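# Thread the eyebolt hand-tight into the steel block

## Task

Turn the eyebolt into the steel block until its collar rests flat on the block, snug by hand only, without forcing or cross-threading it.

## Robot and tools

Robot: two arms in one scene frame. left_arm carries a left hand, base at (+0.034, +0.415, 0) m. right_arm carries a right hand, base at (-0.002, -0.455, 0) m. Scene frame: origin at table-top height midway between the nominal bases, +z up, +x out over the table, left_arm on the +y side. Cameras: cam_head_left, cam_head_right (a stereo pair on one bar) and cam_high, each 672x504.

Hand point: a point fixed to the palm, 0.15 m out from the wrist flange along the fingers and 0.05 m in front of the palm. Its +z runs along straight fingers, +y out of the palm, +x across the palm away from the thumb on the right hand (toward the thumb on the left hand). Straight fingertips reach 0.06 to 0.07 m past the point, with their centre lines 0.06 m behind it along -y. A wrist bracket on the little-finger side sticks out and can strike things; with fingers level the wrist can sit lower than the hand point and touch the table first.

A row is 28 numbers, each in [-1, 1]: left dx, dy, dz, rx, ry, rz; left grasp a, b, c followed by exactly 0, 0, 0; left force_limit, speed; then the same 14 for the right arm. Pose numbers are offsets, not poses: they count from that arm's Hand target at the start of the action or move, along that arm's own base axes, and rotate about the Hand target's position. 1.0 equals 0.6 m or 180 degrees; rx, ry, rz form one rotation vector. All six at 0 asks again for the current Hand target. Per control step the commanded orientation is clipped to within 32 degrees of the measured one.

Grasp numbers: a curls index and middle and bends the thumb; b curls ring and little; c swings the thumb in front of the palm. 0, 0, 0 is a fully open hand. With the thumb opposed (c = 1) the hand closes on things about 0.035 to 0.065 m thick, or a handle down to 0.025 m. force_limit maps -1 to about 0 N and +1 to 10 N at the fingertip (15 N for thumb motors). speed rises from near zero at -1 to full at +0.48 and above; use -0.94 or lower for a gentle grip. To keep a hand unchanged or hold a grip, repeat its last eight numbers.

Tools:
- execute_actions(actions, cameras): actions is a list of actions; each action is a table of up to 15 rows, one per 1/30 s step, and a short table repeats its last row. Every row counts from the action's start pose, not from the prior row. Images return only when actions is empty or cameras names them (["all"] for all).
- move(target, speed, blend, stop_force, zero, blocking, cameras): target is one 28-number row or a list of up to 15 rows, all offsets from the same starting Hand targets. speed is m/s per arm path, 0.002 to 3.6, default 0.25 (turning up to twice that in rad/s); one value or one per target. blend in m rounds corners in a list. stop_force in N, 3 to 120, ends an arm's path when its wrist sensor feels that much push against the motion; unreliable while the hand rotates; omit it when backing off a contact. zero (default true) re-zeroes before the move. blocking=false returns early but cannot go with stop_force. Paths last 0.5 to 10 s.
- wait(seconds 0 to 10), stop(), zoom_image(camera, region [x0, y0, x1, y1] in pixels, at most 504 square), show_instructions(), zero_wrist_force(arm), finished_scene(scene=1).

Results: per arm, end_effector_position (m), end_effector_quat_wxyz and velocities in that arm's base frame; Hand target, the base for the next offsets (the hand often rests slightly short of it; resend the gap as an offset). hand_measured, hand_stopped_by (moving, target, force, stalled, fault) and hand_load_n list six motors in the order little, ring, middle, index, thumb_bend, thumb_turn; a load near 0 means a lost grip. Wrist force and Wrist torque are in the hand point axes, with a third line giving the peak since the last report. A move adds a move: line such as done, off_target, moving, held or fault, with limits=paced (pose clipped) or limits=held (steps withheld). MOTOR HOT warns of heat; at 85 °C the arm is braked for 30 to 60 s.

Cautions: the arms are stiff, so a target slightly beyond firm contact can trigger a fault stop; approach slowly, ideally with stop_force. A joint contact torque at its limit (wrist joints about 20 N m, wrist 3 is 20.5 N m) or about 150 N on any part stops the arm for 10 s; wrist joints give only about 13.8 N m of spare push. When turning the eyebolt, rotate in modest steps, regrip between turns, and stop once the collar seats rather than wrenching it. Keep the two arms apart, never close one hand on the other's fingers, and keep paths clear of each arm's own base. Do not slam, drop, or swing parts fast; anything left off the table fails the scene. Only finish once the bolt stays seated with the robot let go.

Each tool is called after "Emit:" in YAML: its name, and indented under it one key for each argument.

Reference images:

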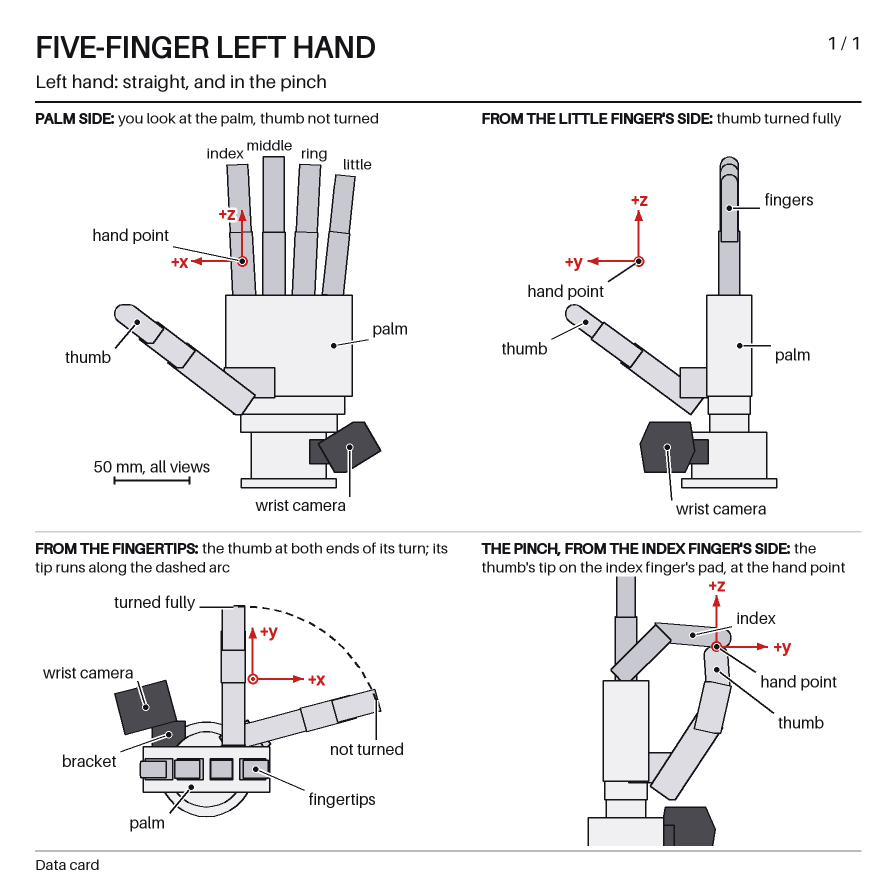

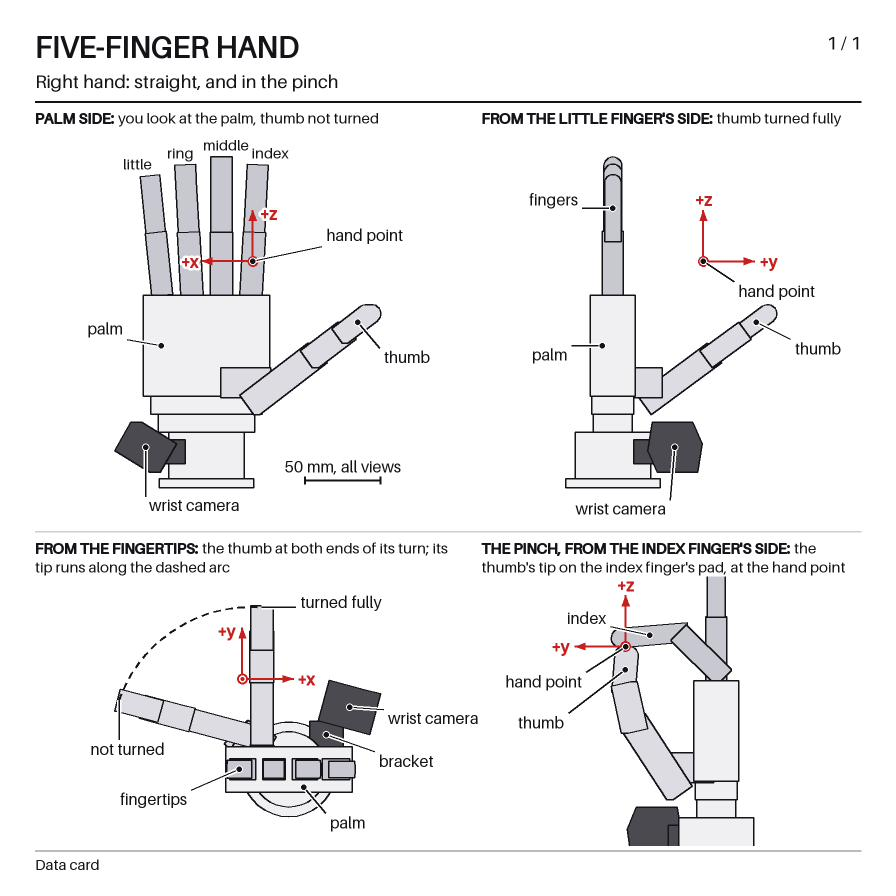

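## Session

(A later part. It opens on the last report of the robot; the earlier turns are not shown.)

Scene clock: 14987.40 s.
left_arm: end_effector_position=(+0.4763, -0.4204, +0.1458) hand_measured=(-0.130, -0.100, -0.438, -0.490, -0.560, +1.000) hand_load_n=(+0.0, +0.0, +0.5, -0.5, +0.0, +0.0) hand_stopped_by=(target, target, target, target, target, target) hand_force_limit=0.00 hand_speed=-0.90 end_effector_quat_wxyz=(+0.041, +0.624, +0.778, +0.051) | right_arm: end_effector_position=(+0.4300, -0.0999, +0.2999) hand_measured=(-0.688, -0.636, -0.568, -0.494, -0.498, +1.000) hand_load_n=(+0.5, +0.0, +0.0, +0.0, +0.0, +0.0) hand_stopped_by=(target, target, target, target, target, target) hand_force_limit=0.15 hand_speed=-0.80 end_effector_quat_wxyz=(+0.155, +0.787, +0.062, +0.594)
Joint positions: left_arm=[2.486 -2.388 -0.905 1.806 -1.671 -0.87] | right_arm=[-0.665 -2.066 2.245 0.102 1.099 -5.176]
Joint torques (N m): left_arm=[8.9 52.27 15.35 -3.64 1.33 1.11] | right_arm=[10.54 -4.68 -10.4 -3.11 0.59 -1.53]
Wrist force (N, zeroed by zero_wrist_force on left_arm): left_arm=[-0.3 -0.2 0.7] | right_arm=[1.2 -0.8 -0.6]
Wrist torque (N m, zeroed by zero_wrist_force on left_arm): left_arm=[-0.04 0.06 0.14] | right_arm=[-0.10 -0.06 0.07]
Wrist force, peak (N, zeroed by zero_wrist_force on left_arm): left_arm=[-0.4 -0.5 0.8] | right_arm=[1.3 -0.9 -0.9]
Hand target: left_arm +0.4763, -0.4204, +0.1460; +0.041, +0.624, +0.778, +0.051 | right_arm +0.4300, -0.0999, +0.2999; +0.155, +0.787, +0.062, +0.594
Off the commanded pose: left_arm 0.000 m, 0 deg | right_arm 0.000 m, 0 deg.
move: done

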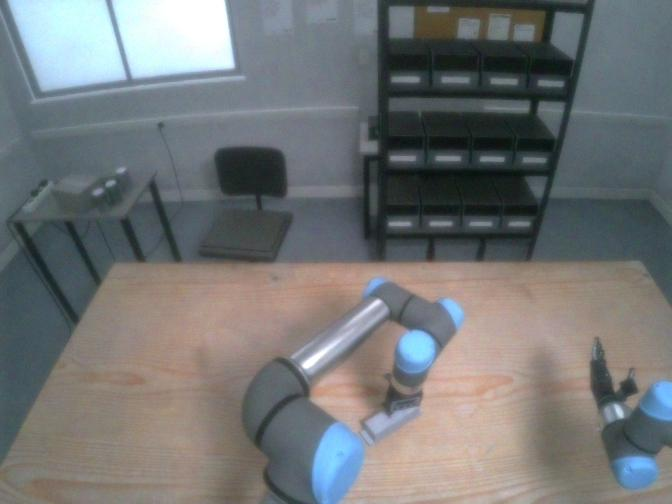

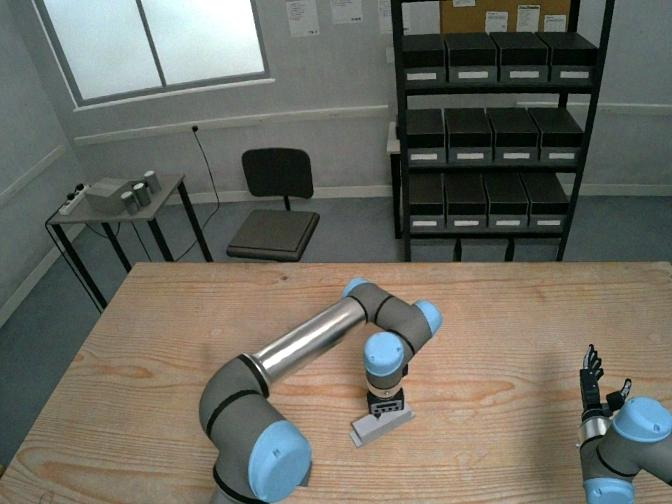

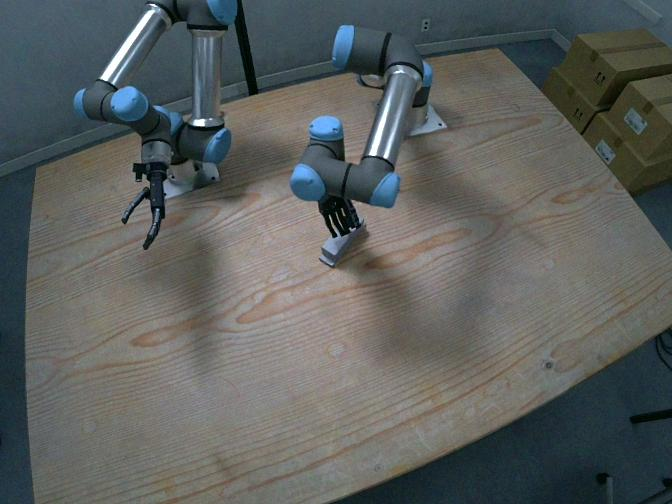

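Emit:
zero_wrist_force:
  arm: "left_arm"

Emit:
move:
  target: [0,0,-0.03,0,0,0,0.3,0.45,1,0,0,0,0.0,-0.9,0,0,0,0,0,0,0.27,0.17,1,0,0,0,0.15,-0.8]
  speed: 0.004
  stop_force: 3
  cameras: ["cam_head_right"]

Emit:
zoom_image:
  camera: "cam_head_right"
  region: [362, 396, 390, 424]

Wrist force sensor zeroed.

Scene clock: 15010.57 s.
left_arm: end_effector_position=(+0.4763, -0.4204, +0.1367) hand_measured=(-0.130, -0.100, -0.438, -0.490, -0.560, +1.000) hand_load_n=(+0.5, +0.0, +0.0, -1.0, +0.0, +0.0) hand_stopped_by=(target, target, target, target, target, target) hand_force_limit=0.00 hand_speed=-0.90 end_effector_quat_wxyz=(+0.041, +0.624, +0.778, +0.051) | right_arm: end_effector_position=(+0.4300, -0.0999, +0.2999) hand_measured=(-0.688, -0.636, -0.568, -0.494, -0.498, +1.000) hand_load_n=(+0.0, +0.0, +0.0, +0.0, +0.0, +0.5) hand_stopped_by=(target, target, target, target, target, target) hand_force_limit=0.15 hand_speed=-0.80 end_effector_quat_wxyz=(+0.155, +0.787, +0.062, +0.594)
Joint positions: left_arm=[2.486 -2.392 -0.921 1.826 -1.671 -0.87] | right_arm=[-0.665 -2.066 2.245 0.102 1.099 -5.176]
Joint torques (N m): left_arm=[-7.81 48.33 30.02 -4.48 0.15 -0.82] | right_arm=[9.73 -5.25 -10.16 -3.05 0.57 -1.47]
Wrist force (N, zeroed by zero_wrist_force on left_arm): left_arm=[-0.2 -0.1 -4.7] | right_arm=[1.3 -0.8 -0.7]
Wrist torque (N m, zeroed by zero_wrist_force on left_arm): left_arm=[0.17 -0.03 -0.02] | right_arm=[-0.09 -0.08 0.07]
Wrist force, peak (N, zeroed by zero_wrist_force on left_arm): left_arm=[0.1 0.1 -6.3] | right_arm=[1.3 -0.9 -0.9]
Hand target: left_arm +0.4763, -0.4204, +0.1368; +0.041, +0.624, +0.778, +0.051 (not the last commanded pose) | right_arm +0.4300, -0.0999, +0.2999; +0.155, +0.787, +0.062, +0.594
Off the commanded pose: left_arm 0.009 m, 0 deg | right_arm 0.000 m, 0 deg.
move: contact (left_arm)
Images, in order (width x height): cam_head_right 672x504.

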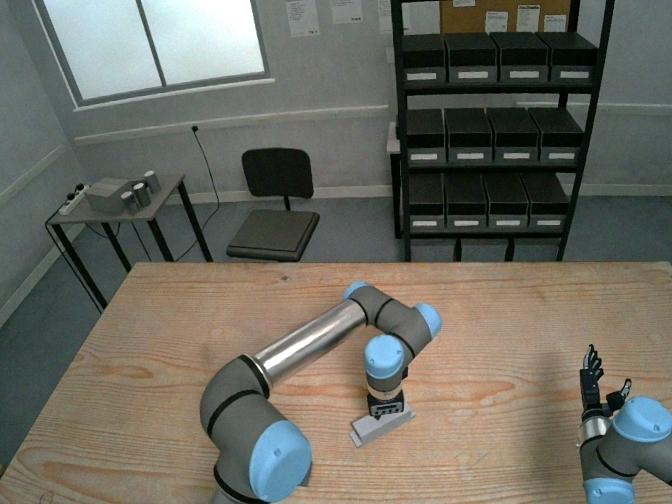

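Scaled by 18.000 from the camera's 672x504 image, which has a finer 960x720 frame.

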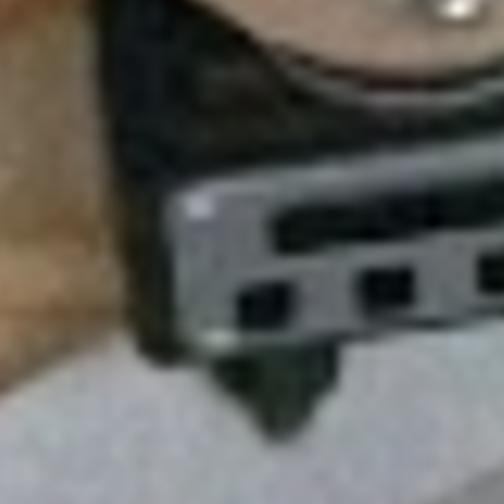

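Emit:
move:
  target: [0.0019,-0.0017,0,0,0,0,0.3,0.45,1,0,0,0,0.0,-0.9,0,0,0,0,0,0,0.27,0.17,1,0,0,0,0.15,-0.8]
  speed: 0.01

Emit:
move:
  target: [-0.0038,0.0034,0,0,0,0,0.3,0.45,1,0,0,0,0.0,-0.9,0,0,0,0,0,0,0.27,0.17,1,0,0,0,0.15,-0.8]
  speed: 0.01

Scene clock: 15020.40 s.
left_arm: end_effector_position=(+0.4775, -0.4214, +0.1368) hand_measured=(-0.130, -0.100, -0.438, -0.490, -0.560, +1.000) hand_load_n=(+0.0, +0.0, +0.0, -1.0, +0.0, +0.0) hand_stopped_by=(target, target, target, target, target, target) hand_force_limit=0.00 hand_speed=-0.90 end_effector_quat_wxyz=(+0.041, +0.624, +0.778, +0.051) | right_arm: end_effector_position=(+0.4300, -0.0999, +0.2999) hand_measured=(-0.688, -0.636, -0.568, -0.494, -0.498, +1.000) hand_load_n=(+0.0, +0.0, +0.0, +0.5, +0.0, +0.0) hand_stopped_by=(target, target, target, target, target, target) hand_force_limit=0.15 hand_speed=-0.80 end_effector_quat_wxyz=(+0.155, +0.787, +0.062, +0.594)
Joint positions: left_arm=[2.485 -2.396 -0.912 1.823 -1.671 -0.871] | right_arm=[-0.665 -2.066 2.245 0.102 1.099 -5.176]
Joint torques (N m): left_arm=[-7.49 36.3 21.63 -3.7 -0.38 -0.94] | right_arm=[9.45 -5.6 -10.08 -3.1 0.41 -1.48]
Wrist force (N, zeroed by zero_wrist_force on left_arm): left_arm=[0.4 0.1 -4.6] | right_arm=[1.2 -0.8 -0.5]
Wrist torque (N m, zeroed by zero_wrist_force on left_arm): left_arm=[0.22 -0.04 0.02] | right_arm=[-0.10 -0.08 0.08]
Wrist force, peak (N, zeroed by zero_wrist_force on left_arm): left_arm=[-0.2 0.3 -5.0] | right_arm=[1.6 -0.7 -0.7]
Hand target: left_arm +0.4774, -0.4214, +0.1368; +0.041, +0.624, +0.778, +0.051 | right_arm +0.4300, -0.0999, +0.2999; +0.155, +0.787, +0.062, +0.594
Off the commanded pose: left_arm 0.000 m, 0 deg | right_arm 0.000 m, 0 deg.
move: done

Scene clock: 15021.13 s.
left_arm: end_effector_position=(+0.4751, -0.4193, +0.1368) hand_measured=(-0.130, -0.100, -0.438, -0.490, -0.560, +1.000) hand_load_n=(+0.0, +0.0, -0.5, +0.5, +0.0, +0.0) hand_stopped_by=(target, target, target, target, target, target) hand_force_limit=0.00 hand_speed=-0.90 end_effector_quat_wxyz=(+0.041, +0.624, +0.778, +0.051) | right_arm: end_effector_position=(+0.4300, -0.0999, +0.2999) hand_measured=(-0.688, -0.636, -0.568, -0.494, -0.498, +1.000) hand_load_n=(+0.0, +0.0, +0.0, +0.0, +0.0, +0.0) hand_stopped_by=(target, target, target, target, target, target) hand_force_limit=0.15 hand_speed=-0.80 end_effector_quat_wxyz=(+0.155, +0.787, +0.062, +0.594)
Joint positions: left_arm=[2.486 -2.387 -0.929 1.83 -1.671 -0.87] | right_arm=[-0.665 -2.066 2.245 0.102 1.099 -5.176]
Joint torques (N m): left_arm=[9.85 45.64 26.64 -1.27 -0.17 1.43] | right_arm=[10.69 -5.08 -10.27 -3.15 0.47 -1.35]
Wrist force (N, zeroed by zero_wrist_force on left_arm): left_arm=[-0.6 0.7 -0.8] | right_arm=[1.5 -0.7 -0.8]
Wrist torque (N m, zeroed by zero_wrist_force on left_arm): left_arm=[0.07 -0.07 -0.05] | right_arm=[-0.08 -0.11 0.09]
Wrist force, peak (N, zeroed by zero_wrist_force on left_arm): left_arm=[0.2 0.1 -5.0] | right_arm=[1.5 -0.7 -0.8]
Hand target: left_arm +0.4752, -0.4194, +0.1368; +0.041, +0.624, +0.778, +0.051 | right_arm +0.4300, -0.0999, +0.2999; +0.155, +0.787, +0.062, +0.594
Off the commanded pose: left_arm 0.000 m, 0 deg | right_arm 0.000 m, 0 deg.
move: done

Emit:
move:
  target: [0,0,-0.01,0,0,0,0.3,0.45,1,0,0,0,0.0,-0.9,0,0,0,0,0,0,0.27,0.17,1,0,0,0,0.15,-0.8]
  speed: 0.003
  stop_force: 3
  zero: false

Emit:
move:
  target: [0.0013,-0.0012,0,0,0,0,0.3,0.45,1,0,0,0,0.0,-0.9,0,0,0,0,0,0,0.27,0.17,1,0,0,0,0.15,-0.8]
  speed: 0.01

Emit:
move:
  target: [0,0,-0.01,0,0,0,0.3,0.45,1,0,0,0,0.0,-0.9,0,0,0,0,0,0,0.27,0.17,1,0,0,0,0.15,-0.8]
  speed: 0.003
  stop_force: 3
  zero: false

Scene clock: 15038.77 s.
left_arm: end_effector_position=(+0.4752, -0.4194, +0.1366) hand_measured=(-0.130, -0.100, -0.438, -0.490, -0.560, +1.000) hand_load_n=(+0.0, +0.0, -0.5, -0.5, +0.0, +0.0) hand_stopped_by=(target, target, target, target, target, target) hand_force_limit=0.00 hand_speed=-0.90 end_effector_quat_wxyz=(+0.041, +0.624, +0.778, +0.051) | right_arm: end_effector_position=(+0.4300, -0.0999, +0.2999) hand_measured=(-0.688, -0.636, -0.568, -0.494, -0.498, +1.000) hand_load_n=(+0.0, +0.0, +0.0, +0.0, +0.0, +0.0) hand_stopped_by=(target, target, target, target, target, target) hand_force_limit=0.15 hand_speed=-0.80 end_effector_quat_wxyz=(+0.155, +0.787, +0.062, +0.594)
Joint positions: left_arm=[2.486 -2.388 -0.929 1.83 -1.671 -0.87] | right_arm=[-0.665 -2.066 2.245 0.102 1.099 -5.176]
Joint torques (N m): left_arm=[8.13 45.68 30.41 -5.07 1.04 0.1] | right_arm=[10.31 -4.68 -10.51 -3.03 0.51 -1.43]
Wrist force (N, zeroed by zero_wrist_force on left_arm): left_arm=[-0.9 0.6 -3.8] | right_arm=[1.2 -0.6 -0.8]
Wrist torque (N m, zeroed by zero_wrist_force on left_arm): left_arm=[0.16 -0.09 -0.06] | right_arm=[-0.06 -0.06 0.07]
Wrist force, peak (N, zeroed by zero_wrist_force on left_arm): left_arm=[-1.0 0.5 -6.2] | right_arm=[1.4 -0.9 -0.9]
Hand target: left_arm +0.4752, -0.4194, +0.1366; +0.041, +0.624, +0.778, +0.051 (not the last commanded pose) | right_arm +0.4300, -0.0999, +0.2999; +0.155, +0.787, +0.062, +0.594
Off the commanded pose: left_arm 0.006 m, 0 deg | right_arm 0.000 m, 0 deg.
move: contact (left_arm)

Scene clock: 15039.47 s.
left_arm: end_effector_position=(+0.4760, -0.4201, +0.1366) hand_measured=(-0.130, -0.100, -0.438, -0.490, -0.560, +1.000) hand_load_n=(+0.0, +0.0, +0.5, -0.5, +0.0, +0.0) hand_stopped_by=(target, target, target, target, target, target) hand_force_limit=0.00 hand_speed=-0.90 end_effector_quat_wxyz=(+0.041, +0.624, +0.778, +0.051) | right_arm: end_effector_position=(+0.4300, -0.0999, +0.2999) hand_measured=(-0.688, -0.636, -0.568, -0.494, -0.498, +1.000) hand_load_n=(+0.0, +0.0, +0.0, +0.0, +0.0, +0.5) hand_stopped_by=(target, target, target, target, target, target) hand_force_limit=0.15 hand_speed=-0.80 end_effector_quat_wxyz=(+0.155, +0.787, +0.062, +0.594)
Joint positions: left_arm=[2.486 -2.391 -0.923 1.828 -1.671 -0.87] | right_arm=[-0.665 -2.066 2.245 0.102 1.099 -5.176]
Joint torques (N m): left_arm=[-7.97 35 24.44 -4.16 0.47 -1.16] | right_arm=[11.17 -4.67 -10.58 -2.99 0.62 -1.48]
Wrist force (N, zeroed by zero_wrist_force on left_arm): left_arm=[0.2 0.3 -2.7] | right_arm=[1.2 -0.6 -0.9]
Wrist torque (N m, zeroed by zero_wrist_force on left_arm): left_arm=[0.15 0.00 0.00] | right_arm=[-0.05 -0.06 0.08]
Wrist force, peak (N, zeroed by zero_wrist_force on left_arm): left_arm=[-1.1 0.6 -4.0] | right_arm=[1.3 -0.9 -0.8]
Hand target: left_arm +0.4759, -0.4201, +0.1366; +0.041, +0.624, +0.778, +0.051 | right_arm +0.4300, -0.0999, +0.2999; +0.155, +0.787, +0.062, +0.594
Off the commanded pose: left_arm 0.000 m, 0 deg | right_arm 0.000 m, 0 deg.
move: done

Scene clock: 15040.53 s.
left_arm: end_effector_position=(+0.4759, -0.4201, +0.1364) hand_measured=(-0.130, -0.100, -0.438, -0.490, -0.560, +1.000) hand_load_n=(+0.5, +0.0, -0.5, -0.5, +0.0, +0.0) hand_stopped_by=(target, target, target, target, target, target) hand_force_limit=0.00 hand_speed=-0.90 end_effector_quat_wxyz=(+0.041, +0.624, +0.778, +0.051) | right_arm: end_effector_position=(+0.4300, -0.0999, +0.2999) hand_measured=(-0.688, -0.636, -0.568, -0.494, -0.498, +1.000) hand_load_n=(+0.0, +0.0, +0.0, +0.0, +0.0, +0.0) hand_stopped_by=(target, target, target, target, target, target) hand_force_limit=0.15 hand_speed=-0.80 end_effector_quat_wxyz=(+0.155, +0.787, +0.062, +0.594)
Joint positions: left_arm=[2.486 -2.391 -0.923 1.828 -1.671 -0.87] | right_arm=[-0.665 -2.066 2.245 0.102 1.099 -5.176]
Joint torques (N m): left_arm=[-5.6 47.46 30.17 -4.62 0.6 -1.36] | right_arm=[10.39 -5.31 -10.23 -3.11 0.65 -1.57]
Wrist force (N, zeroed by zero_wrist_force on left_arm): left_arm=[-0.2 0.7 -3.8] | right_arm=[1.4 -0.7 -0.9]
Wrist torque (N m, zeroed by zero_wrist_force on left_arm): left_arm=[0.19 -0.04 -0.03] | right_arm=[-0.06 -0.09 0.09]
Wrist force, peak (N, zeroed by zero_wrist_force on left_arm): left_arm=[-0.4 0.5 -6.7] | right_arm=[1.4 -0.6 -0.9]
Hand target: left_arm +0.4759, -0.4201, +0.1364; +0.041, +0.624, +0.778, +0.051 (not the last commanded pose) | right_arm +0.4300, -0.0999, +0.2999; +0.155, +0.787, +0.062, +0.594
Off the commanded pose: left_arm 0.006 m, 0 deg | right_arm 0.000 m, 0 deg.
move: contact (left_arm)

Emit:
move:
  target: [0.0065,-0.0197,-0.0001,0,0,-0.1111,0.3,0.45,1,0,0,0,0.0,-0.9,0,0,0,0,0,0,0.27,0.17,1,0,0,0,0.15,-0.8]
  speed: 0.03
  cameras: ["cam_head_right"]

Emit:
zoom_image:
  camera: "cam_head_right"
  region: [362, 396, 390, 424]

Scene clock: 15056.77 s.
left_arm: end_effector_position=(+0.4798, -0.4319, +0.1364) hand_measured=(-0.130, -0.100, -0.438, -0.490, -0.560, +1.000) hand_load_n=(+0.0, +0.0, +0.5, +0.0, +0.0, +0.0) hand_stopped_by=(target, target, target, target, target, target) hand_force_limit=0.00 hand_speed=-0.90 end_effector_quat_wxyz=(+0.049, +0.750, +0.658, +0.043) end_effector_velocity=(+0.000, +0.001, +0.000) end_effector_angular_velocity=(-0.002, +0.001, +0.008) | right_arm: end_effector_position=(+0.4300, -0.0999, +0.2999) hand_measured=(-0.688, -0.636, -0.568, -0.494, -0.498, +1.000) hand_load_n=(+0.0, +0.0, +0.5, +0.0, +0.0, +0.0) hand_stopped_by=(target, target, target, target, target, target) hand_force_limit=0.15 hand_speed=-0.80 end_effector_quat_wxyz=(+0.155, +0.787, +0.062, +0.594)
Joint positions: left_arm=[2.504 -2.33 -1.024 1.899 -1.634 -0.503] | right_arm=[-0.665 -2.066 2.245 0.102 1.099 -5.176]
Joint velocities: left_arm=[0.001 0 0 0 0.001 -0.007] | right_arm=[within noise]
Joint torques (N m): left_arm=[6.52 53.65 16.5 -0.44 0.22 -1.16] | right_arm=[9.99 -4.96 -10.09 -3.11 0.55 -1.69]
Wrist force (N, zeroed by zero_wrist_force on left_arm): left_arm=[0.4 0.1 -0.5] | right_arm=[1.3 -0.7 -0.7]
Wrist torque (N m, zeroed by zero_wrist_force on left_arm): left_arm=[0.06 -0.07 -0.15] | right_arm=[-0.08 -0.07 0.08]
Wrist force, peak (N, zeroed by zero_wrist_force on left_arm): left_arm=[-0.3 0.5 -4.3] | right_arm=[1.4 -0.9 -0.9]
Hand target: left_arm +0.4798, -0.4319, +0.1364; +0.049, +0.750, +0.658, +0.043 | right_arm +0.4300, -0.0999, +0.2999; +0.155, +0.787, +0.062, +0.594
Off the commanded pose: left_arm 0.000 m, 0 deg | right_arm 0.000 m, 0 deg.
move: done
Images, in order (width x height): cam_head_right 672x504.

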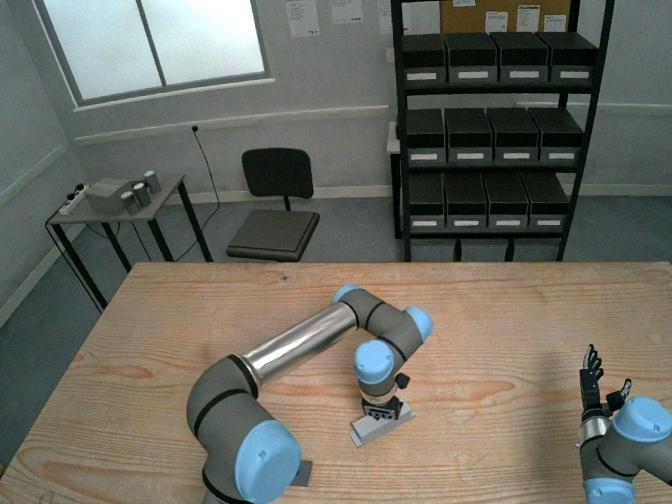

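Scaled by 18.000 from the camera's 672x504 image, which has a finer 960x720 frame.

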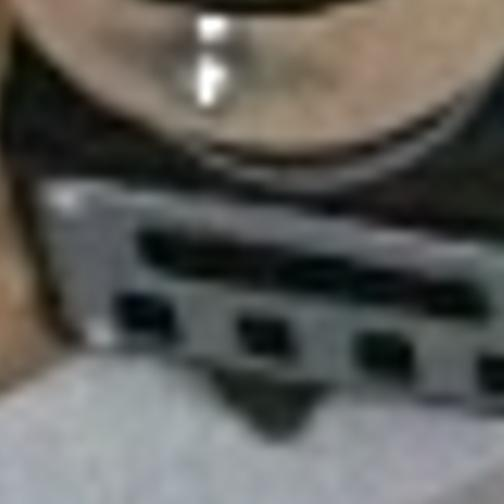

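Emit:
move:
  target: [-0.0007,-0.0205,-0.0004,0,0,-0.1111,0.3,0.45,1,0,0,0,0.0,-0.9,0,0,0,0,0,0,0.27,0.17,1,0,0,0,0.15,-0.8]
  speed: 0.03

Emit:
move:
  target: [0,0,-0.01,0,0,0,0.3,0.45,1,0,0,0,0.0,-0.9,0,0,0,0,0,0,0.27,0.17,1,0,0,0,0.15,-0.8]
  speed: 0.003
  stop_force: 3
  zero: false

Scene clock: 15085.97 s.
left_arm: end_effector_position=(+0.4794, -0.4442, +0.1361) hand_measured=(-0.130, -0.100, -0.438, -0.490, -0.560, +1.000) hand_load_n=(+0.0, +0.0, -0.5, -0.5, -0.5, +0.0) hand_stopped_by=(target, target, target, target, target, target) hand_force_limit=0.00 hand_speed=-0.90 end_effector_quat_wxyz=(+0.056, +0.853, +0.518, +0.034) end_effector_velocity=(+0.000, +0.000, +0.001) end_effector_angular_velocity=(-0.001, +0.000, +0.005) | right_arm: end_effector_position=(+0.4300, -0.0999, +0.2999) hand_measured=(-0.688, -0.636, -0.568, -0.494, -0.498, +1.000) hand_load_n=(+0.0, +0.0, +0.0, +0.0, +0.0, +0.5) hand_stopped_by=(target, target, target, target, target, target) hand_force_limit=0.15 hand_speed=-0.80 end_effector_quat_wxyz=(+0.155, +0.787, +0.062, +0.594)
Joint positions: left_arm=[2.534 -2.283 -1.103 1.945 -1.587 -0.127] | right_arm=[-0.665 -2.066 2.245 0.102 1.099 -5.176]
Joint velocities: left_arm=[-0.001 0.001 0.002 -0.002 0 -0.006] | right_arm=[within noise]
Joint torques (N m): left_arm=[5.3 49.83 11.5 0.4 0.11 -1.32] | right_arm=[10.07 -5.04 -10.46 -3.02 0.53 -1.54]
Wrist force (N, zeroed by zero_wrist_force on left_arm): left_arm=[-0.5 1.0 -5.6] | right_arm=[1.3 -0.9 -0.6]
Wrist torque (N m, zeroed by zero_wrist_force on left_arm): left_arm=[0.27 -0.08 -0.21] | right_arm=[-0.11 -0.08 0.08]
Wrist force, peak (N, zeroed by zero_wrist_force on left_arm): left_arm=[-0.8 1.0 -5.8] | right_arm=[1.4 -1.0 -0.9]
Hand target: left_arm +0.4794, -0.4442, +0.1361; +0.056, +0.853, +0.518, +0.034 | right_arm +0.4300, -0.0999, +0.2999; +0.155, +0.787, +0.062, +0.594
Off the commanded pose: left_arm 0.000 m, 0 deg | right_arm 0.000 m, 0 deg.
move: done

Scene clock: 15086.50 s.
left_arm: end_effector_position=(+0.4794, -0.4442, +0.1361) hand_measured=(-0.130, -0.100, -0.438, -0.490, -0.560, +1.000) hand_load_n=(+0.0, +0.0, -0.5, -1.0, +0.0, +0.0) hand_stopped_by=(target, target, target, target, target, target) hand_force_limit=0.00 hand_speed=-0.90 end_effector_quat_wxyz=(+0.056, +0.853, +0.518, +0.034) | right_arm: end_effector_position=(+0.4300, -0.0999, +0.2999) hand_measured=(-0.688, -0.636, -0.568, -0.494, -0.498, +1.000) hand_load_n=(+0.0, +0.0, +0.0, +0.0, +0.0, +0.5) hand_stopped_by=(target, target, target, target, target, target) hand_force_limit=0.15 hand_speed=-0.80 end_effector_quat_wxyz=(+0.155, +0.787, +0.062, +0.594)
Joint positions: left_arm=[2.534 -2.283 -1.103 1.945 -1.587 -0.127] | right_arm=[-0.665 -2.066 2.245 0.102 1.099 -5.176]
Joint torques (N m): left_arm=[6.64 50.99 11.45 0.45 -0.15 1.15] | right_arm=[10.46 -4.85 -10.06 -3.13 0.63 -1.43]
Wrist force (N, zeroed by zero_wrist_force on left_arm): left_arm=[-0.7 0.9 -5.4] | right_arm=[1.3 -0.8 -0.8]
Wrist torque (N m, zeroed by zero_wrist_force on left_arm): left_arm=[0.25 -0.04 -0.22] | right_arm=[-0.08 -0.08 0.08]
Wrist force, peak (N, zeroed by zero_wrist_force on left_arm): left_arm=[-0.8 1.1 -5.7] | right_arm=[1.2 -0.9 -0.9]
Hand target: left_arm +0.4794, -0.4442, +0.1361; +0.056, +0.853, +0.518, +0.034 (not the last commanded pose) | right_arm +0.4300, -0.0999, +0.2999; +0.155, +0.787, +0.062, +0.594
Off the commanded pose: left_arm 0.006 m, 0 deg | right_arm 0.000 m, 0 deg.
move: contact (left_arm)

Emit:
move:
  target: [-0.0068,-0.0203,0.0001,0,0,-0.1111,0.3,0.45,1,0,0,0,0.0,-0.9,0,0,0,0,0,0,0.27,0.17,1,0,0,0,0.15,-0.8]
  speed: 0.03
  cameras: ["all"]

Emit:
zoom_image:
  camera: "cam_high"
  region: [330, 210, 360, 240]

Scene clock: 15102.07 s.
left_arm: end_effector_position=(+0.4754, -0.4564, +0.1362) hand_measured=(-0.130, -0.100, -0.438, -0.490, -0.560, +1.000) hand_load_n=(+0.0, +0.5, +0.5, +0.0, +0.0, +0.0) hand_stopped_by=(target, target, target, target, target, target) hand_force_limit=0.00 hand_speed=-0.90 end_effector_quat_wxyz=(+0.061, +0.930, +0.362, +0.024) end_effector_velocity=(-0.001, +0.000, +0.000) end_effector_angular_velocity=(+0.000, +0.002, +0.007) | right_arm: end_effector_position=(+0.4300, -0.0999, +0.2999) hand_measured=(-0.688, -0.636, -0.568, -0.494, -0.498, +1.000) hand_load_n=(+0.0, +0.0, +0.0, +0.0, +0.0, +0.0) hand_stopped_by=(target, target, target, target, target, target) hand_force_limit=0.15 hand_speed=-0.80 end_effector_quat_wxyz=(+0.155, +0.787, +0.062, +0.594)
Joint positions: left_arm=[2.571 -2.258 -1.147 1.961 -1.537 0.256] | right_arm=[-0.665 -2.066 2.245 0.102 1.099 -5.176]
Joint velocities: left_arm=[-0.001 0 -0.002 0 0.001 -0.007] | right_arm=[within noise]
Joint torques (N m): left_arm=[4.78 55.94 9.28 -3.54 0.21 -1.04] | right_arm=[9.78 -4.71 -9.55 -3.13 0.46 -1.51]
Wrist force (N, zeroed by zero_wrist_force on left_arm): left_arm=[-0.4 -0.1 -0.6] | right_arm=[1.2 -0.8 -0.8]
Wrist torque (N m, zeroed by zero_wrist_force on left_arm): left_arm=[0.04 0.02 -0.17] | right_arm=[-0.08 -0.06 0.06]
Wrist force, peak (N, zeroed by zero_wrist_force on left_arm): left_arm=[-0.6 1.0 -5.6] | right_arm=[1.3 -0.9 -0.9]
Hand target: left_arm +0.4754, -0.4564, +0.1362; +0.061, +0.930, +0.362, +0.024 | right_arm +0.4300, -0.0999, +0.2999; +0.155, +0.787, +0.062, +0.594
Off the commanded pose: left_arm 0.000 m, 0 deg | right_arm 0.000 m, 0 deg.
move: done

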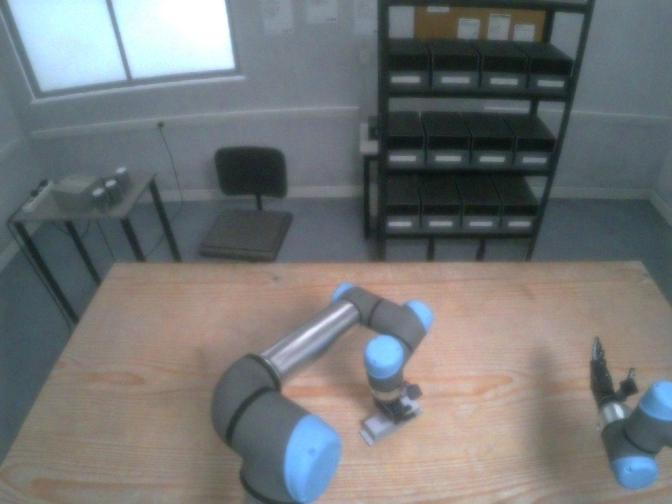

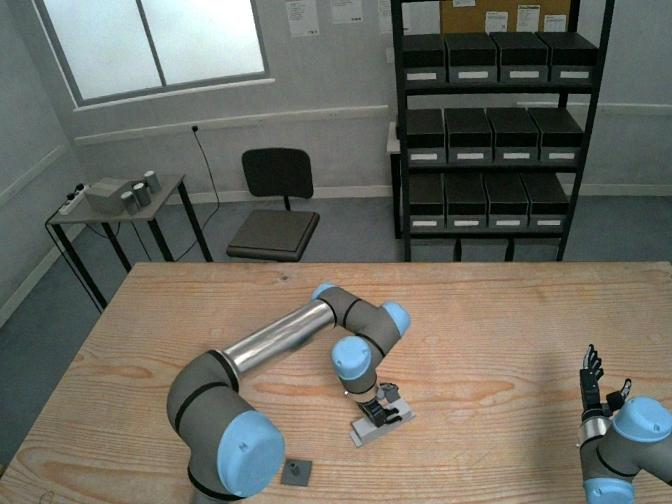

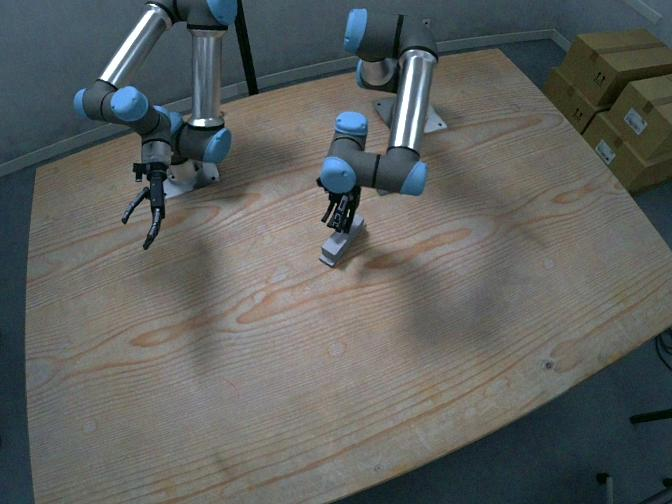

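Scaled by 16.800 from the camera's 672x504 image, which has a finer 960x720 frame.

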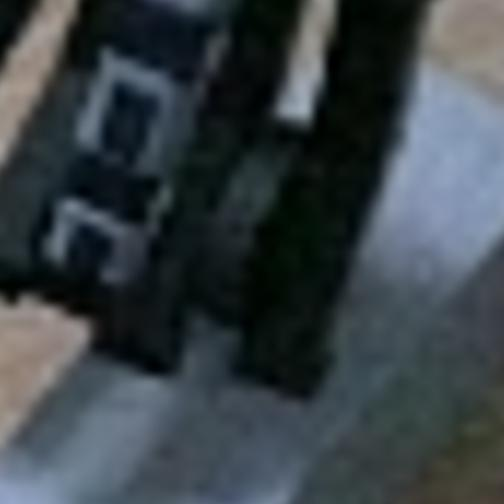

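Emit:
move:
  target: [-0.0138,-0.0153,-0.0005,0,0,-0.1111,0.3,0.45,1,0,0,0,0.0,-0.9,0,0,0,0,0,0,0.27,0.17,1,0,0,0,0.15,-0.8]
  speed: 0.03

Emit:
move:
  target: [0,0,-0.01,0,0,0,0.3,0.45,1,0,0,0,0.0,-0.9,0,0,0,0,0,0,0.27,0.17,1,0,0,0,0.15,-0.8]
  speed: 0.003
  stop_force: 3
  zero: false

Scene clock: 15118.50 s.
left_arm: end_effector_position=(+0.4671, -0.4656, +0.1359) hand_measured=(-0.130, -0.100, -0.438, -0.490, -0.560, +1.000) hand_load_n=(+0.0, +0.0, +0.0, -0.5, +0.0, +0.0) hand_stopped_by=(target, target, target, target, target, target) hand_force_limit=0.00 hand_speed=-0.90 end_effector_quat_wxyz=(+0.064, +0.979, +0.195, +0.013) end_effector_velocity=(+0.000, +0.000, +0.001) end_effector_angular_velocity=(+0.000, -0.001, +0.006) | right_arm: end_effector_position=(+0.4300, -0.0999, +0.2999) hand_measured=(-0.688, -0.636, -0.568, -0.494, -0.498, +1.000) hand_load_n=(+0.0, +0.0, +0.0, +0.0, +0.0, +0.5) hand_stopped_by=(target, target, target, target, target, target) hand_force_limit=0.15 hand_speed=-0.80 end_effector_quat_wxyz=(+0.155, +0.787, +0.062, +0.594)
Joint positions: left_arm=[2.61 -2.253 -1.162 1.949 -1.492 0.642] | right_arm=[-0.665 -2.066 2.245 0.102 1.099 -5.176]
Joint velocities: left_arm=[-0.001 0.001 0 0 -0.001 -0.006] | right_arm=[within noise]
Joint torques (N m): left_arm=[6.54 29.25 29.06 -3.45 0.29 -1.23] | right_arm=[10.22 -5.13 -10.31 -3.05 0.58 -1.39]
Wrist force (N, zeroed by zero_wrist_force on left_arm): left_arm=[-1.5 0.1 -5.1] | right_arm=[1.2 -0.8 -0.9]
Wrist torque (N m, zeroed by zero_wrist_force on left_arm): left_arm=[0.27 -0.09 -0.22] | right_arm=[-0.08 -0.06 0.06]
Wrist force, peak (N, zeroed by zero_wrist_force on left_arm): left_arm=[-1.5 0.6 -5.4] | right_arm=[1.3 -0.9 -1.0]
Hand target: left_arm +0.4671, -0.4656, +0.1359; +0.064, +0.979, +0.195, +0.013 | right_arm +0.4300, -0.0999, +0.2999; +0.155, +0.787, +0.062, +0.594
Off the commanded pose: left_arm 0.000 m, 0 deg | right_arm 0.000 m, 0 deg.
move: done

Scene clock: 15119.03 s.
left_arm: end_effector_position=(+0.4671, -0.4656, +0.1359) hand_measured=(-0.130, -0.100, -0.438, -0.490, -0.560, +1.000) hand_load_n=(+0.0, +0.0, -0.5, -0.5, +0.0, +0.0) hand_stopped_by=(target, target, target, target, target, target) hand_force_limit=0.00 hand_speed=-0.90 end_effector_quat_wxyz=(+0.064, +0.979, +0.195, +0.013) | right_arm: end_effector_position=(+0.4300, -0.0999, +0.2999) hand_measured=(-0.688, -0.636, -0.568, -0.494, -0.498, +1.000) hand_load_n=(+0.0, +0.0, +0.0, +0.0, +0.0, +0.0) hand_stopped_by=(target, target, target, target, target, target) hand_force_limit=0.15 hand_speed=-0.80 end_effector_quat_wxyz=(+0.155, +0.787, +0.062, +0.594)
Joint positions: left_arm=[2.61 -2.253 -1.162 1.949 -1.492 0.642] | right_arm=[-0.665 -2.066 2.245 0.102 1.099 -5.176]
Joint torques (N m): left_arm=[6.8 28.32 28.67 -3.06 -0.11 1.23] | right_arm=[10.51 -5.11 -10.29 -3 0.5 -1.51]
Wrist force (N, zeroed by zero_wrist_force on left_arm): left_arm=[-1.4 0.2 -5.2] | right_arm=[1.2 -0.8 -0.6]
Wrist torque (N m, zeroed by zero_wrist_force on left_arm): left_arm=[0.29 -0.11 -0.22] | right_arm=[-0.10 -0.08 0.07]
Wrist force, peak (N, zeroed by zero_wrist_force on left_arm): left_arm=[-1.6 0.2 -5.2] | right_arm=[1.3 -0.9 -0.8]
Hand target: left_arm +0.4671, -0.4656, +0.1359; +0.064, +0.979, +0.195, +0.013 (not the last commanded pose) | right_arm +0.4300, -0.0999, +0.2999; +0.155, +0.787, +0.062, +0.594
Off the commanded pose: left_arm 0.006 m, 0 deg | right_arm 0.000 m, 0 deg.
move: contact (left_arm)

Emit:
move:
  target: [-0.0202,-0.0108,0.0002,0,0,-0.1111,0.3,0.45,1,0,0,0,0.0,-0.9,0,0,0,0,0,0,0.27,0.17,1,0,0,0,0.15,-0.8]
  speed: 0.03

Scene clock: 15133.37 s.
left_arm: end_effector_position=(+0.4550, -0.4721, +0.1360) hand_measured=(-0.130, -0.100, -0.438, -0.490, -0.560, +1.000) hand_load_n=(+0.0, +0.0, +0.5, +0.0, +0.0, +0.0) hand_stopped_by=(target, target, target, target, target, target) hand_force_limit=0.00 hand_speed=-0.90 end_effector_quat_wxyz=(+0.066, +0.998, +0.022, +0.001) end_effector_velocity=(+0.000, -0.001, +0.000) end_effector_angular_velocity=(+0.000, +0.000, +0.005) | right_arm: end_effector_position=(+0.4300, -0.0999, +0.2999) hand_measured=(-0.688, -0.636, -0.568, -0.494, -0.498, +1.000) hand_load_n=(+0.0, +0.0, +0.0, +0.0, -0.5, +0.5) hand_stopped_by=(target, target, target, target, target, target) hand_force_limit=0.15 hand_speed=-0.80 end_effector_quat_wxyz=(+0.155, +0.787, +0.062, +0.594)
Joint positions: left_arm=[2.642 -2.268 -1.145 1.91 -1.458 1.024] | right_arm=[-0.665 -2.066 2.245 0.102 1.099 -5.176]
Joint velocities: left_arm=[-0.002 0 0 0 -0.001 -0.006] | right_arm=[within noise]
Joint torques (N m): left_arm=[6.39 33.24 28.61 -3.98 1.15 -1.19] | right_arm=[10.16 -4.88 -11.14 -3.06 0.57 -1.44]
Wrist force (N, zeroed by zero_wrist_force on left_arm): left_arm=[-0.2 0.0 -0.6] | right_arm=[1.0 -0.6 -0.8]
Wrist torque (N m, zeroed by zero_wrist_force on left_arm): left_arm=[0.04 0.10 -0.16] | right_arm=[-0.05 -0.04 0.07]
Wrist force, peak (N, zeroed by zero_wrist_force on left_arm): left_arm=[-1.4 0.0 -5.6] | right_arm=[1.6 -0.9 -0.8]
Hand target: left_arm +0.4550, -0.4721, +0.1360; +0.066, +0.998, +0.022, +0.001 | right_arm +0.4300, -0.0999, +0.2999; +0.155, +0.787, +0.062, +0.594
Off the commanded pose: left_arm 0.000 m, 0 deg | right_arm 0.000 m, 0 deg.
move: done

Emit:
move:
  target: [-0.0203,-0.0028,-0.0004,0,0,-0.1111,0.3,0.45,1,0,0,0,0.0,-0.9,0,0,0,0,0,0,0.27,0.17,1,0,0,0,0.15,-0.8]
  speed: 0.03

Emit:
move:
  target: [0,0,-0.01,0,0,0,0.3,0.45,1,0,0,0,0.0,-0.9,0,0,0,0,0,0,0.27,0.17,1,0,0,0,0.15,-0.8]
  speed: 0.003
  stop_force: 3
  zero: false

Scene clock: 15152.10 s.
left_arm: end_effector_position=(+0.4428, -0.4737, +0.1358) hand_measured=(-0.130, -0.100, -0.438, -0.490, -0.560, +1.000) hand_load_n=(+0.0, +0.0, -0.5, +0.5, +0.0, +0.0) hand_stopped_by=(target, target, target, target, target, target) hand_force_limit=0.00 hand_speed=-0.90 end_effector_quat_wxyz=(+0.065, +0.986, -0.152, -0.010) end_effector_velocity=(+0.000, +0.000, +0.001) end_effector_angular_velocity=(+0.000, -0.002, +0.005) | right_arm: end_effector_position=(+0.4300, -0.0999, +0.2999) hand_measured=(-0.688, -0.636, -0.568, -0.494, -0.498, +1.000) hand_load_n=(+0.0, +0.0, +0.0, +0.0, -0.5, +0.0) hand_stopped_by=(target, target, target, target, target, target) hand_force_limit=0.15 hand_speed=-0.80 end_effector_quat_wxyz=(+0.155, +0.787, +0.062, +0.594)
Joint positions: left_arm=[2.667 -2.305 -1.094 1.85 -1.441 1.4] | right_arm=[-0.665 -2.066 2.245 0.102 1.099 -5.176]
Joint velocities: left_arm=[-0.001 0.001 0.001 0 -0.001 -0.006] | right_arm=[within noise]
Joint torques (N m): left_arm=[7.91 36.76 24.51 -2.99 1.54 -1.2] | right_arm=[9.93 -5.2 -10.52 -3.02 0.5 -1.53]
Wrist force (N, zeroed by zero_wrist_force on left_arm): left_arm=[-1.0 -0.2 -0.6] | right_arm=[1.3 -0.8 -0.8]
Wrist torque (N m, zeroed by zero_wrist_force on left_arm): left_arm=[0.01 -0.06 -0.17] | right_arm=[-0.08 -0.07 0.07]
Wrist force, peak (N, zeroed by zero_wrist_force on left_arm): left_arm=[-0.3 0.3 -3.4] | right_arm=[1.5 -0.8 -0.9]
Hand target: left_arm +0.4428, -0.4737, +0.1358; +0.065, +0.986, -0.152, -0.010 | right_arm +0.4300, -0.0999, +0.2999; +0.155, +0.787, +0.062, +0.594
Off the commanded pose: left_arm 0.000 m, 0 deg | right_arm 0.000 m, 0 deg.
move: done

Scene clock: 15153.17 s.
left_arm: end_effector_position=(+0.4428, -0.4737, +0.1356) hand_measured=(-0.130, -0.100, -0.438, -0.490, -0.560, +1.000) hand_load_n=(+0.0, +0.0, -0.5, -0.5, +0.0, +0.0) hand_stopped_by=(target, target, target, target, target, target) hand_force_limit=0.00 hand_speed=-0.90 end_effector_quat_wxyz=(+0.065, +0.986, -0.152, -0.010) | right_arm: end_effector_position=(+0.4300, -0.0999, +0.2999) hand_measured=(-0.688, -0.636, -0.568, -0.494, -0.498, +1.000) hand_load_n=(+0.0, +0.0, +0.0, +0.0, +0.0, +0.5) hand_stopped_by=(target, target, target, target, target, target) hand_force_limit=0.15 hand_speed=-0.80 end_effector_quat_wxyz=(+0.155, +0.787, +0.062, +0.594)
Joint positions: left_arm=[2.667 -2.305 -1.094 1.85 -1.441 1.4] | right_arm=[-0.665 -2.066 2.245 0.102 1.099 -5.176]
Joint torques (N m): left_arm=[6.42 46.63 30.95 -4.36 1.25 -1.05] | right_arm=[10.2 -4.44 -10.06 -2.99 0.58 -1.44]
Wrist force (N, zeroed by zero_wrist_force on left_arm): left_arm=[-1.2 -0.4 -4.1] | right_arm=[1.4 -0.7 -0.8]
Wrist torque (N m, zeroed by zero_wrist_force on left_arm): left_arm=[0.15 -0.08 -0.18] | right_arm=[-0.07 -0.09 0.08]
Wrist force, peak (N, zeroed by zero_wrist_force on left_arm): left_arm=[-1.6 -0.7 -6.4] | right_arm=[1.4 -0.8 -0.9]
Hand target: left_arm +0.4428, -0.4737, +0.1356; +0.065, +0.986, -0.152, -0.010 (not the last commanded pose) | right_arm +0.4300, -0.0999, +0.2999; +0.155, +0.787, +0.062, +0.594
Off the commanded pose: left_arm 0.006 m, 0 deg | right_arm 0.000 m, 0 deg.
move: contact (left_arm)

Emit:
move:
  target: [-0.0217,0.0052,0,0,0,-0.1111,0.3,0.45,1,0,0,0,0.0,-0.9,0,0,0,0,0,0,0.27,0.17,1,0,0,0,0.15,-0.8]
  speed: 0.03

Emit:
move:
  target: [0,0,-0.01,0,0,0,0.3,0.45,1,0,0,0,0.0,-0.9,0,0,0,0,0,0,0.27,0.17,1,0,0,0,0.15,-0.8]
  speed: 0.003
  stop_force: 3
  zero: false

Scene clock: 15169.10 s.
left_arm: end_effector_position=(+0.4298, -0.4706, +0.1356) hand_measured=(-0.130, -0.100, -0.438, -0.490, -0.560, +1.000) hand_load_n=(+0.0, +0.0, +0.5, +0.0, +0.0, +0.0) hand_stopped_by=(target, target, target, target, target, target) hand_force_limit=0.00 hand_speed=-0.90 end_effector_quat_wxyz=(+0.062, +0.945, -0.321, -0.021) end_effector_velocity=(+0.001, +0.000, +0.000) end_effector_angular_velocity=(+0.002, +0.000, +0.007) | right_arm: end_effector_position=(+0.4300, -0.0999, +0.2999) hand_measured=(-0.688, -0.636, -0.568, -0.494, -0.498, +1.000) hand_load_n=(+0.0, +0.0, +0.0, +0.0, +0.0, +0.0) hand_stopped_by=(target, target, target, target, target, target) hand_force_limit=0.15 hand_speed=-0.80 end_effector_quat_wxyz=(+0.155, +0.787, +0.062, +0.594)
Joint positions: left_arm=[2.68 -2.354 -1.02 1.778 -1.442 1.765] | right_arm=[-0.665 -2.066 2.245 0.102 1.099 -5.176]
Joint velocities: left_arm=[0 0 0 0 -0.002 -0.007] | right_arm=[within noise]
Joint torques (N m): left_arm=[8.72 38.48 21.33 -3.39 -0.95 -1.27] | right_arm=[10.36 -5.21 -11 -2.99 0.51 -1.43]
Wrist force (N, zeroed by zero_wrist_force on left_arm): left_arm=[0.0 -0.7 -1.7] | right_arm=[1.3 -0.7 -0.8]
Wrist torque (N m, zeroed by zero_wrist_force on left_arm): left_arm=[0.02 -0.05 -0.09] | right_arm=[-0.07 -0.08 0.08]
Wrist force, peak (N, zeroed by zero_wrist_force on left_arm): left_arm=[-1.3 -0.3 -4.3] | right_arm=[1.4 -0.8 -1.0]
Hand target: left_arm +0.4298, -0.4706, +0.1356; +0.062, +0.945, -0.321, -0.021 | right_arm +0.4300, -0.0999, +0.2999; +0.155, +0.787, +0.062, +0.594
Off the commanded pose: left_arm 0.000 m, 0 deg | right_arm 0.000 m, 0 deg.
move: done

Scene clock: 15170.10 s.
left_arm: end_effector_position=(+0.4298, -0.4706, +0.1355) hand_measured=(-0.130, -0.100, -0.438, -0.490, -0.560, +1.000) hand_load_n=(+0.0, +0.0, +0.0, -0.5, +0.0, +0.0) hand_stopped_by=(target, target, target, target, target, target) hand_force_limit=0.00 hand_speed=-0.90 end_effector_quat_wxyz=(+0.062, +0.945, -0.321, -0.021) | right_arm: end_effector_position=(+0.4300, -0.0999, +0.2999) hand_measured=(-0.688, -0.636, -0.568, -0.494, -0.498, +1.000) hand_load_n=(+0.0, +0.0, +0.0, +0.0, +0.0, +0.5) hand_stopped_by=(target, target, target, target, target, target) hand_force_limit=0.15 hand_speed=-0.80 end_effector_quat_wxyz=(+0.155, +0.787, +0.062, +0.594)
Joint positions: left_arm=[2.68 -2.354 -1.02 1.778 -1.442 1.765] | right_arm=[-0.665 -2.066 2.245 0.102 1.099 -5.176]
Joint torques (N m): left_arm=[8.9 37.76 29.78 -4.64 -0.89 -1.16] | right_arm=[10.83 -5.24 -10.82 -2.98 0.59 -1.5]
Wrist force (N, zeroed by zero_wrist_force on left_arm): left_arm=[-0.2 -0.3 -4.2] | right_arm=[1.3 -1.0 -0.7]
Wrist torque (N m, zeroed by zero_wrist_force on left_arm): left_arm=[0.15 -0.06 -0.11] | right_arm=[-0.12 -0.09 0.07]
Wrist force, peak (N, zeroed by zero_wrist_force on left_arm): left_arm=[-0.1 -0.7 -7.0] | right_arm=[1.3 -1.0 -0.8]
Hand target: left_arm +0.4298, -0.4706, +0.1355; +0.062, +0.945, -0.321, -0.021 (not the last commanded pose) | right_arm +0.4300, -0.0999, +0.2999; +0.155, +0.787, +0.062, +0.594
Off the commanded pose: left_arm 0.006 m, 0 deg | right_arm 0.000 m, 0 deg.
move: contact (left_arm)

Emit:
move:
  target: [-0.0175,0.0107,-0.0001,0,0,-0.1111,0.3,0.45,1,0,0,0,0.0,-0.9,0,0,0,0,0,0,0.27,0.17,1,0,0,0,0.15,-0.8]
  speed: 0.03

Emit:
move:
  target: [-0.0127,0.0162,-0.0001,0,0,-0.1111,0.3,0.45,1,0,0,0,0.0,-0.9,0,0,0,0,0,0,0.27,0.17,1,0,0,0,0.15,-0.8]
  speed: 0.03

Scene clock: 15186.17 s.
left_arm: end_effector_position=(+0.4193, -0.4642, +0.1354) hand_measured=(-0.130, -0.100, -0.438, -0.490, -0.560, +1.000) hand_load_n=(+0.0, +0.0, -1.0, +0.5, +0.0, +0.0) hand_stopped_by=(target, target, target, target, target, target) hand_force_limit=0.00 hand_speed=-0.90 end_effector_quat_wxyz=(+0.057, +0.875, -0.480, -0.032) end_effector_velocity=(+0.001, -0.001, +0.001) end_effector_angular_velocity=(-0.002, -0.003, +0.007) | right_arm: end_effector_position=(+0.4300, -0.0999, +0.2999) hand_measured=(-0.688, -0.636, -0.568, -0.494, -0.498, +1.000) hand_load_n=(+0.0, +0.0, +0.0, +0.0, +0.0, +0.5) hand_stopped_by=(target, target, target, target, target, target) hand_force_limit=0.15 hand_speed=-0.80 end_effector_quat_wxyz=(+0.155, +0.787, +0.062, +0.594)
Joint positions: left_arm=[2.679 -2.417 -0.918 1.696 -1.459 2.116] | right_arm=[-0.665 -2.066 2.245 0.102 1.099 -5.176]
Joint velocities: left_arm=[0 0.001 0.002 0.001 0.001 -0.007] | right_arm=[within noise]
Joint torques (N m): left_arm=[-5.99 41.82 20.03 -3.55 -0.98 -1.08] | right_arm=[10.58 -4.4 -10.65 -3.1 0.45 -1.57]
Wrist force (N, zeroed by zero_wrist_force on left_arm): left_arm=[-0.1 0.4 0.2] | right_arm=[1.2 -0.8 -0.8]
Wrist torque (N m, zeroed by zero_wrist_force on left_arm): left_arm=[-0.04 -0.03 -0.12] | right_arm=[-0.08 -0.06 0.07]
Wrist force, peak (N, zeroed by zero_wrist_force on left_arm): left_arm=[0.0 -0.2 -4.8] | right_arm=[1.4 -1.0 -0.9]
Hand target: left_arm +0.4193, -0.4642, +0.1354; +0.057, +0.875, -0.480, -0.032 | right_arm +0.4300, -0.0999, +0.2999; +0.155, +0.787, +0.062, +0.594
Off the commanded pose: left_arm 0.000 m, 0 deg | right_arm 0.000 m, 0 deg.
move: done

Scene clock: 15192.23 s.
left_arm: end_effector_position=(+0.4117, -0.4545, +0.1354) hand_measured=(-0.130, -0.100, -0.438, -0.490, -0.560, +1.000) hand_load_n=(+0.0, +0.0, -1.0, +3.0, +0.0, +0.0) hand_stopped_by=(target, target, target, target, target, target) hand_force_limit=0.00 hand_speed=-0.90 end_effector_quat_wxyz=(+0.051, +0.778, -0.625, -0.041) end_effector_velocity=(+0.000, -0.001, +0.000) end_effector_angular_velocity=(+0.000, -0.002, +0.004) | right_arm: end_effector_position=(+0.4300, -0.0999, +0.2999) hand_measured=(-0.688, -0.636, -0.568, -0.494, -0.498, +1.000) hand_load_n=(+0.0, +0.0, +0.0, +0.0, +0.0, +0.0) hand_stopped_by=(target, target, target, target, target, target) hand_force_limit=0.15 hand_speed=-0.80 end_effector_quat_wxyz=(+0.155, +0.787, +0.062, +0.594)
Joint positions: left_arm=[2.667 -2.484 -0.802 1.614 -1.487 2.453] | right_arm=[-0.665 -2.066 2.245 0.102 1.099 -5.176]
Joint velocities: left_arm=[-0.001 0.001 0.001 0 -0.001 -0.005] | right_arm=[within noise]
Joint torques (N m): left_arm=[-5.89 45.04 20.95 -3.87 -0.36 -1.44] | right_arm=[10.9 -5.64 -10.92 -3.02 0.57 -1.48]
Wrist force (N, zeroed by zero_wrist_force on left_arm): left_arm=[-0.3 1.8 3.8] | right_arm=[1.2 -0.7 -0.9]
Wrist torque (N m, zeroed by zero_wrist_force on left_arm): left_arm=[-0.11 0.00 -0.25] | right_arm=[-0.06 -0.06 0.07]
Wrist force, peak (N, zeroed by zero_wrist_force on left_arm): left_arm=[-0.2 1.8 6.2] | right_arm=[1.5 -0.8 -0.9]
Hand target: left_arm +0.4117, -0.4545, +0.1354; +0.051, +0.778, -0.624, -0.041 | right_arm +0.4300, -0.0999, +0.2999; +0.155, +0.787, +0.062, +0.594
Off the commanded pose: left_arm 0.000 m, 0 deg | right_arm 0.000 m, 0 deg.
move: done

Emit:
move:
  target: [0,0,-0.0008,0,0,0,0.3,0.45,1,0,0,0,0.0,-0.9,0,0,0,0,0,0,0.27,0.17,1,0,0,0,0.15,-0.8]
  speed: 0.003
  cameras: ["all"]

Emit:
zoom_image:
  camera: "cam_head_right"
  region: [352, 386, 392, 426]

Scene clock: 15203.17 s.
left_arm: end_effector_position=(+0.4117, -0.4545, +0.1350) hand_measured=(-0.130, -0.100, -0.438, -0.490, -0.560, +1.000) hand_load_n=(+0.0, +0.0, -2.0, +1.0, +0.0, +0.0) hand_stopped_by=(target, target, target, target, target, target) hand_force_limit=0.00 hand_speed=-0.90 end_effector_quat_wxyz=(+0.051, +0.778, -0.624, -0.041) | right_arm: end_effector_position=(+0.4300, -0.0999, +0.2999) hand_measured=(-0.688, -0.636, -0.568, -0.494, -0.498, +1.000) hand_load_n=(+0.0, +0.0, +0.0, +0.0, +0.0, +0.0) hand_stopped_by=(target, target, target, target, target, target) hand_force_limit=0.15 hand_speed=-0.80 end_effector_quat_wxyz=(+0.155, +0.787, +0.062, +0.594)
Joint positions: left_arm=[2.667 -2.484 -0.803 1.616 -1.487 2.452] | right_arm=[-0.665 -2.066 2.245 0.102 1.099 -5.176]
Joint torques (N m): left_arm=[9.01 34.52 6.72 0.81 1.34 -1.17] | right_arm=[10.62 -4.66 -10.01 -2.99 0.6 -1.42]
Wrist force (N, zeroed by zero_wrist_force on left_arm): left_arm=[-0.3 1.9 -3.3] | right_arm=[1.3 -0.9 -0.8]
Wrist torque (N m, zeroed by zero_wrist_force on left_arm): left_arm=[0.16 -0.07 -0.24] | right_arm=[-0.09 -0.08 0.08]
Wrist force, peak (N, zeroed by zero_wrist_force on left_arm): left_arm=[-0.2 1.9 -4.1] | right_arm=[1.5 -0.8 -0.8]
Hand target: left_arm +0.4117, -0.4545, +0.1349; +0.051, +0.778, -0.624, -0.041 | right_arm +0.4300, -0.0999, +0.2999; +0.155, +0.787, +0.062, +0.594
Off the commanded pose: left_arm 0.000 m, 0 deg | right_arm 0.000 m, 0 deg.
move: done

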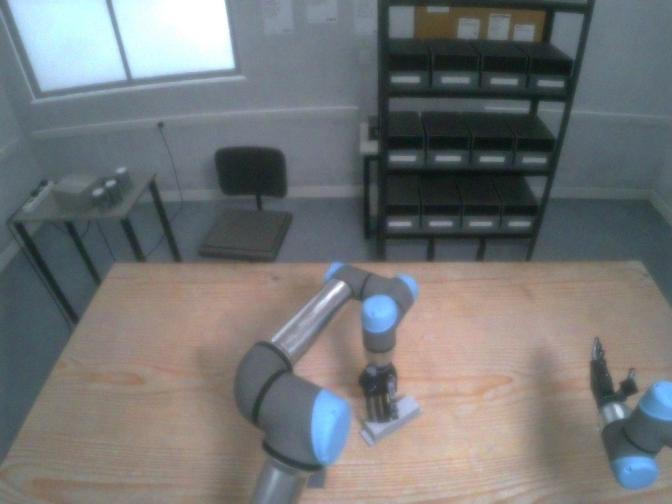

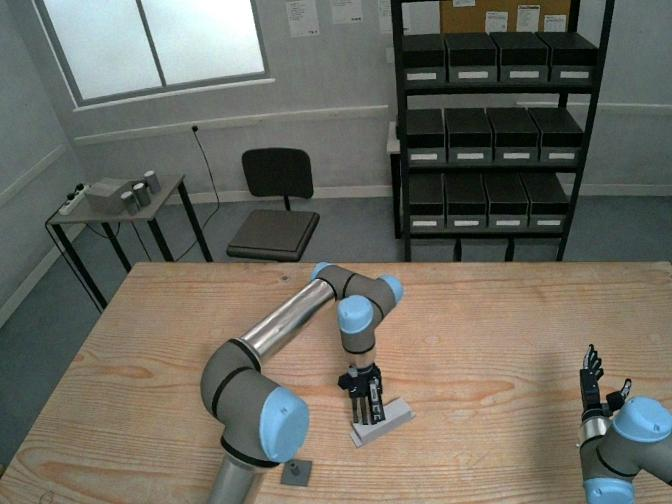

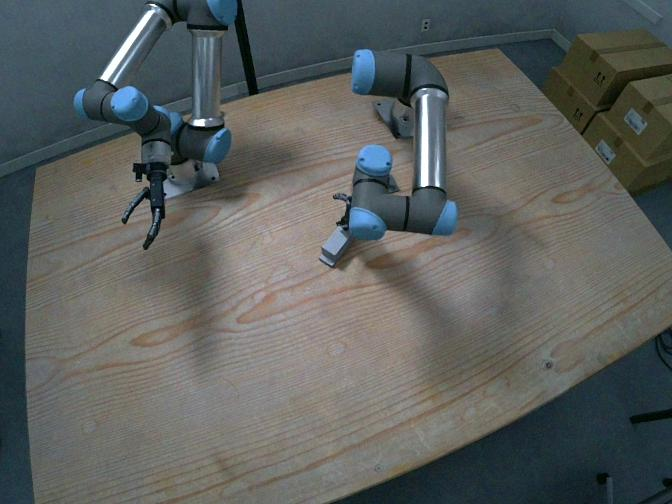

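Scaled by 12.600 from the camera's 672x504 image, which has a finer 960x720 frame.

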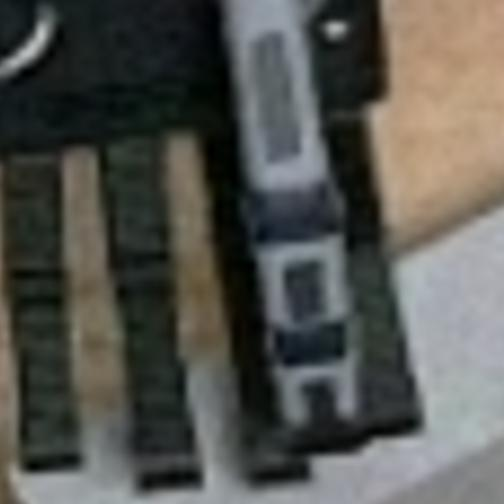

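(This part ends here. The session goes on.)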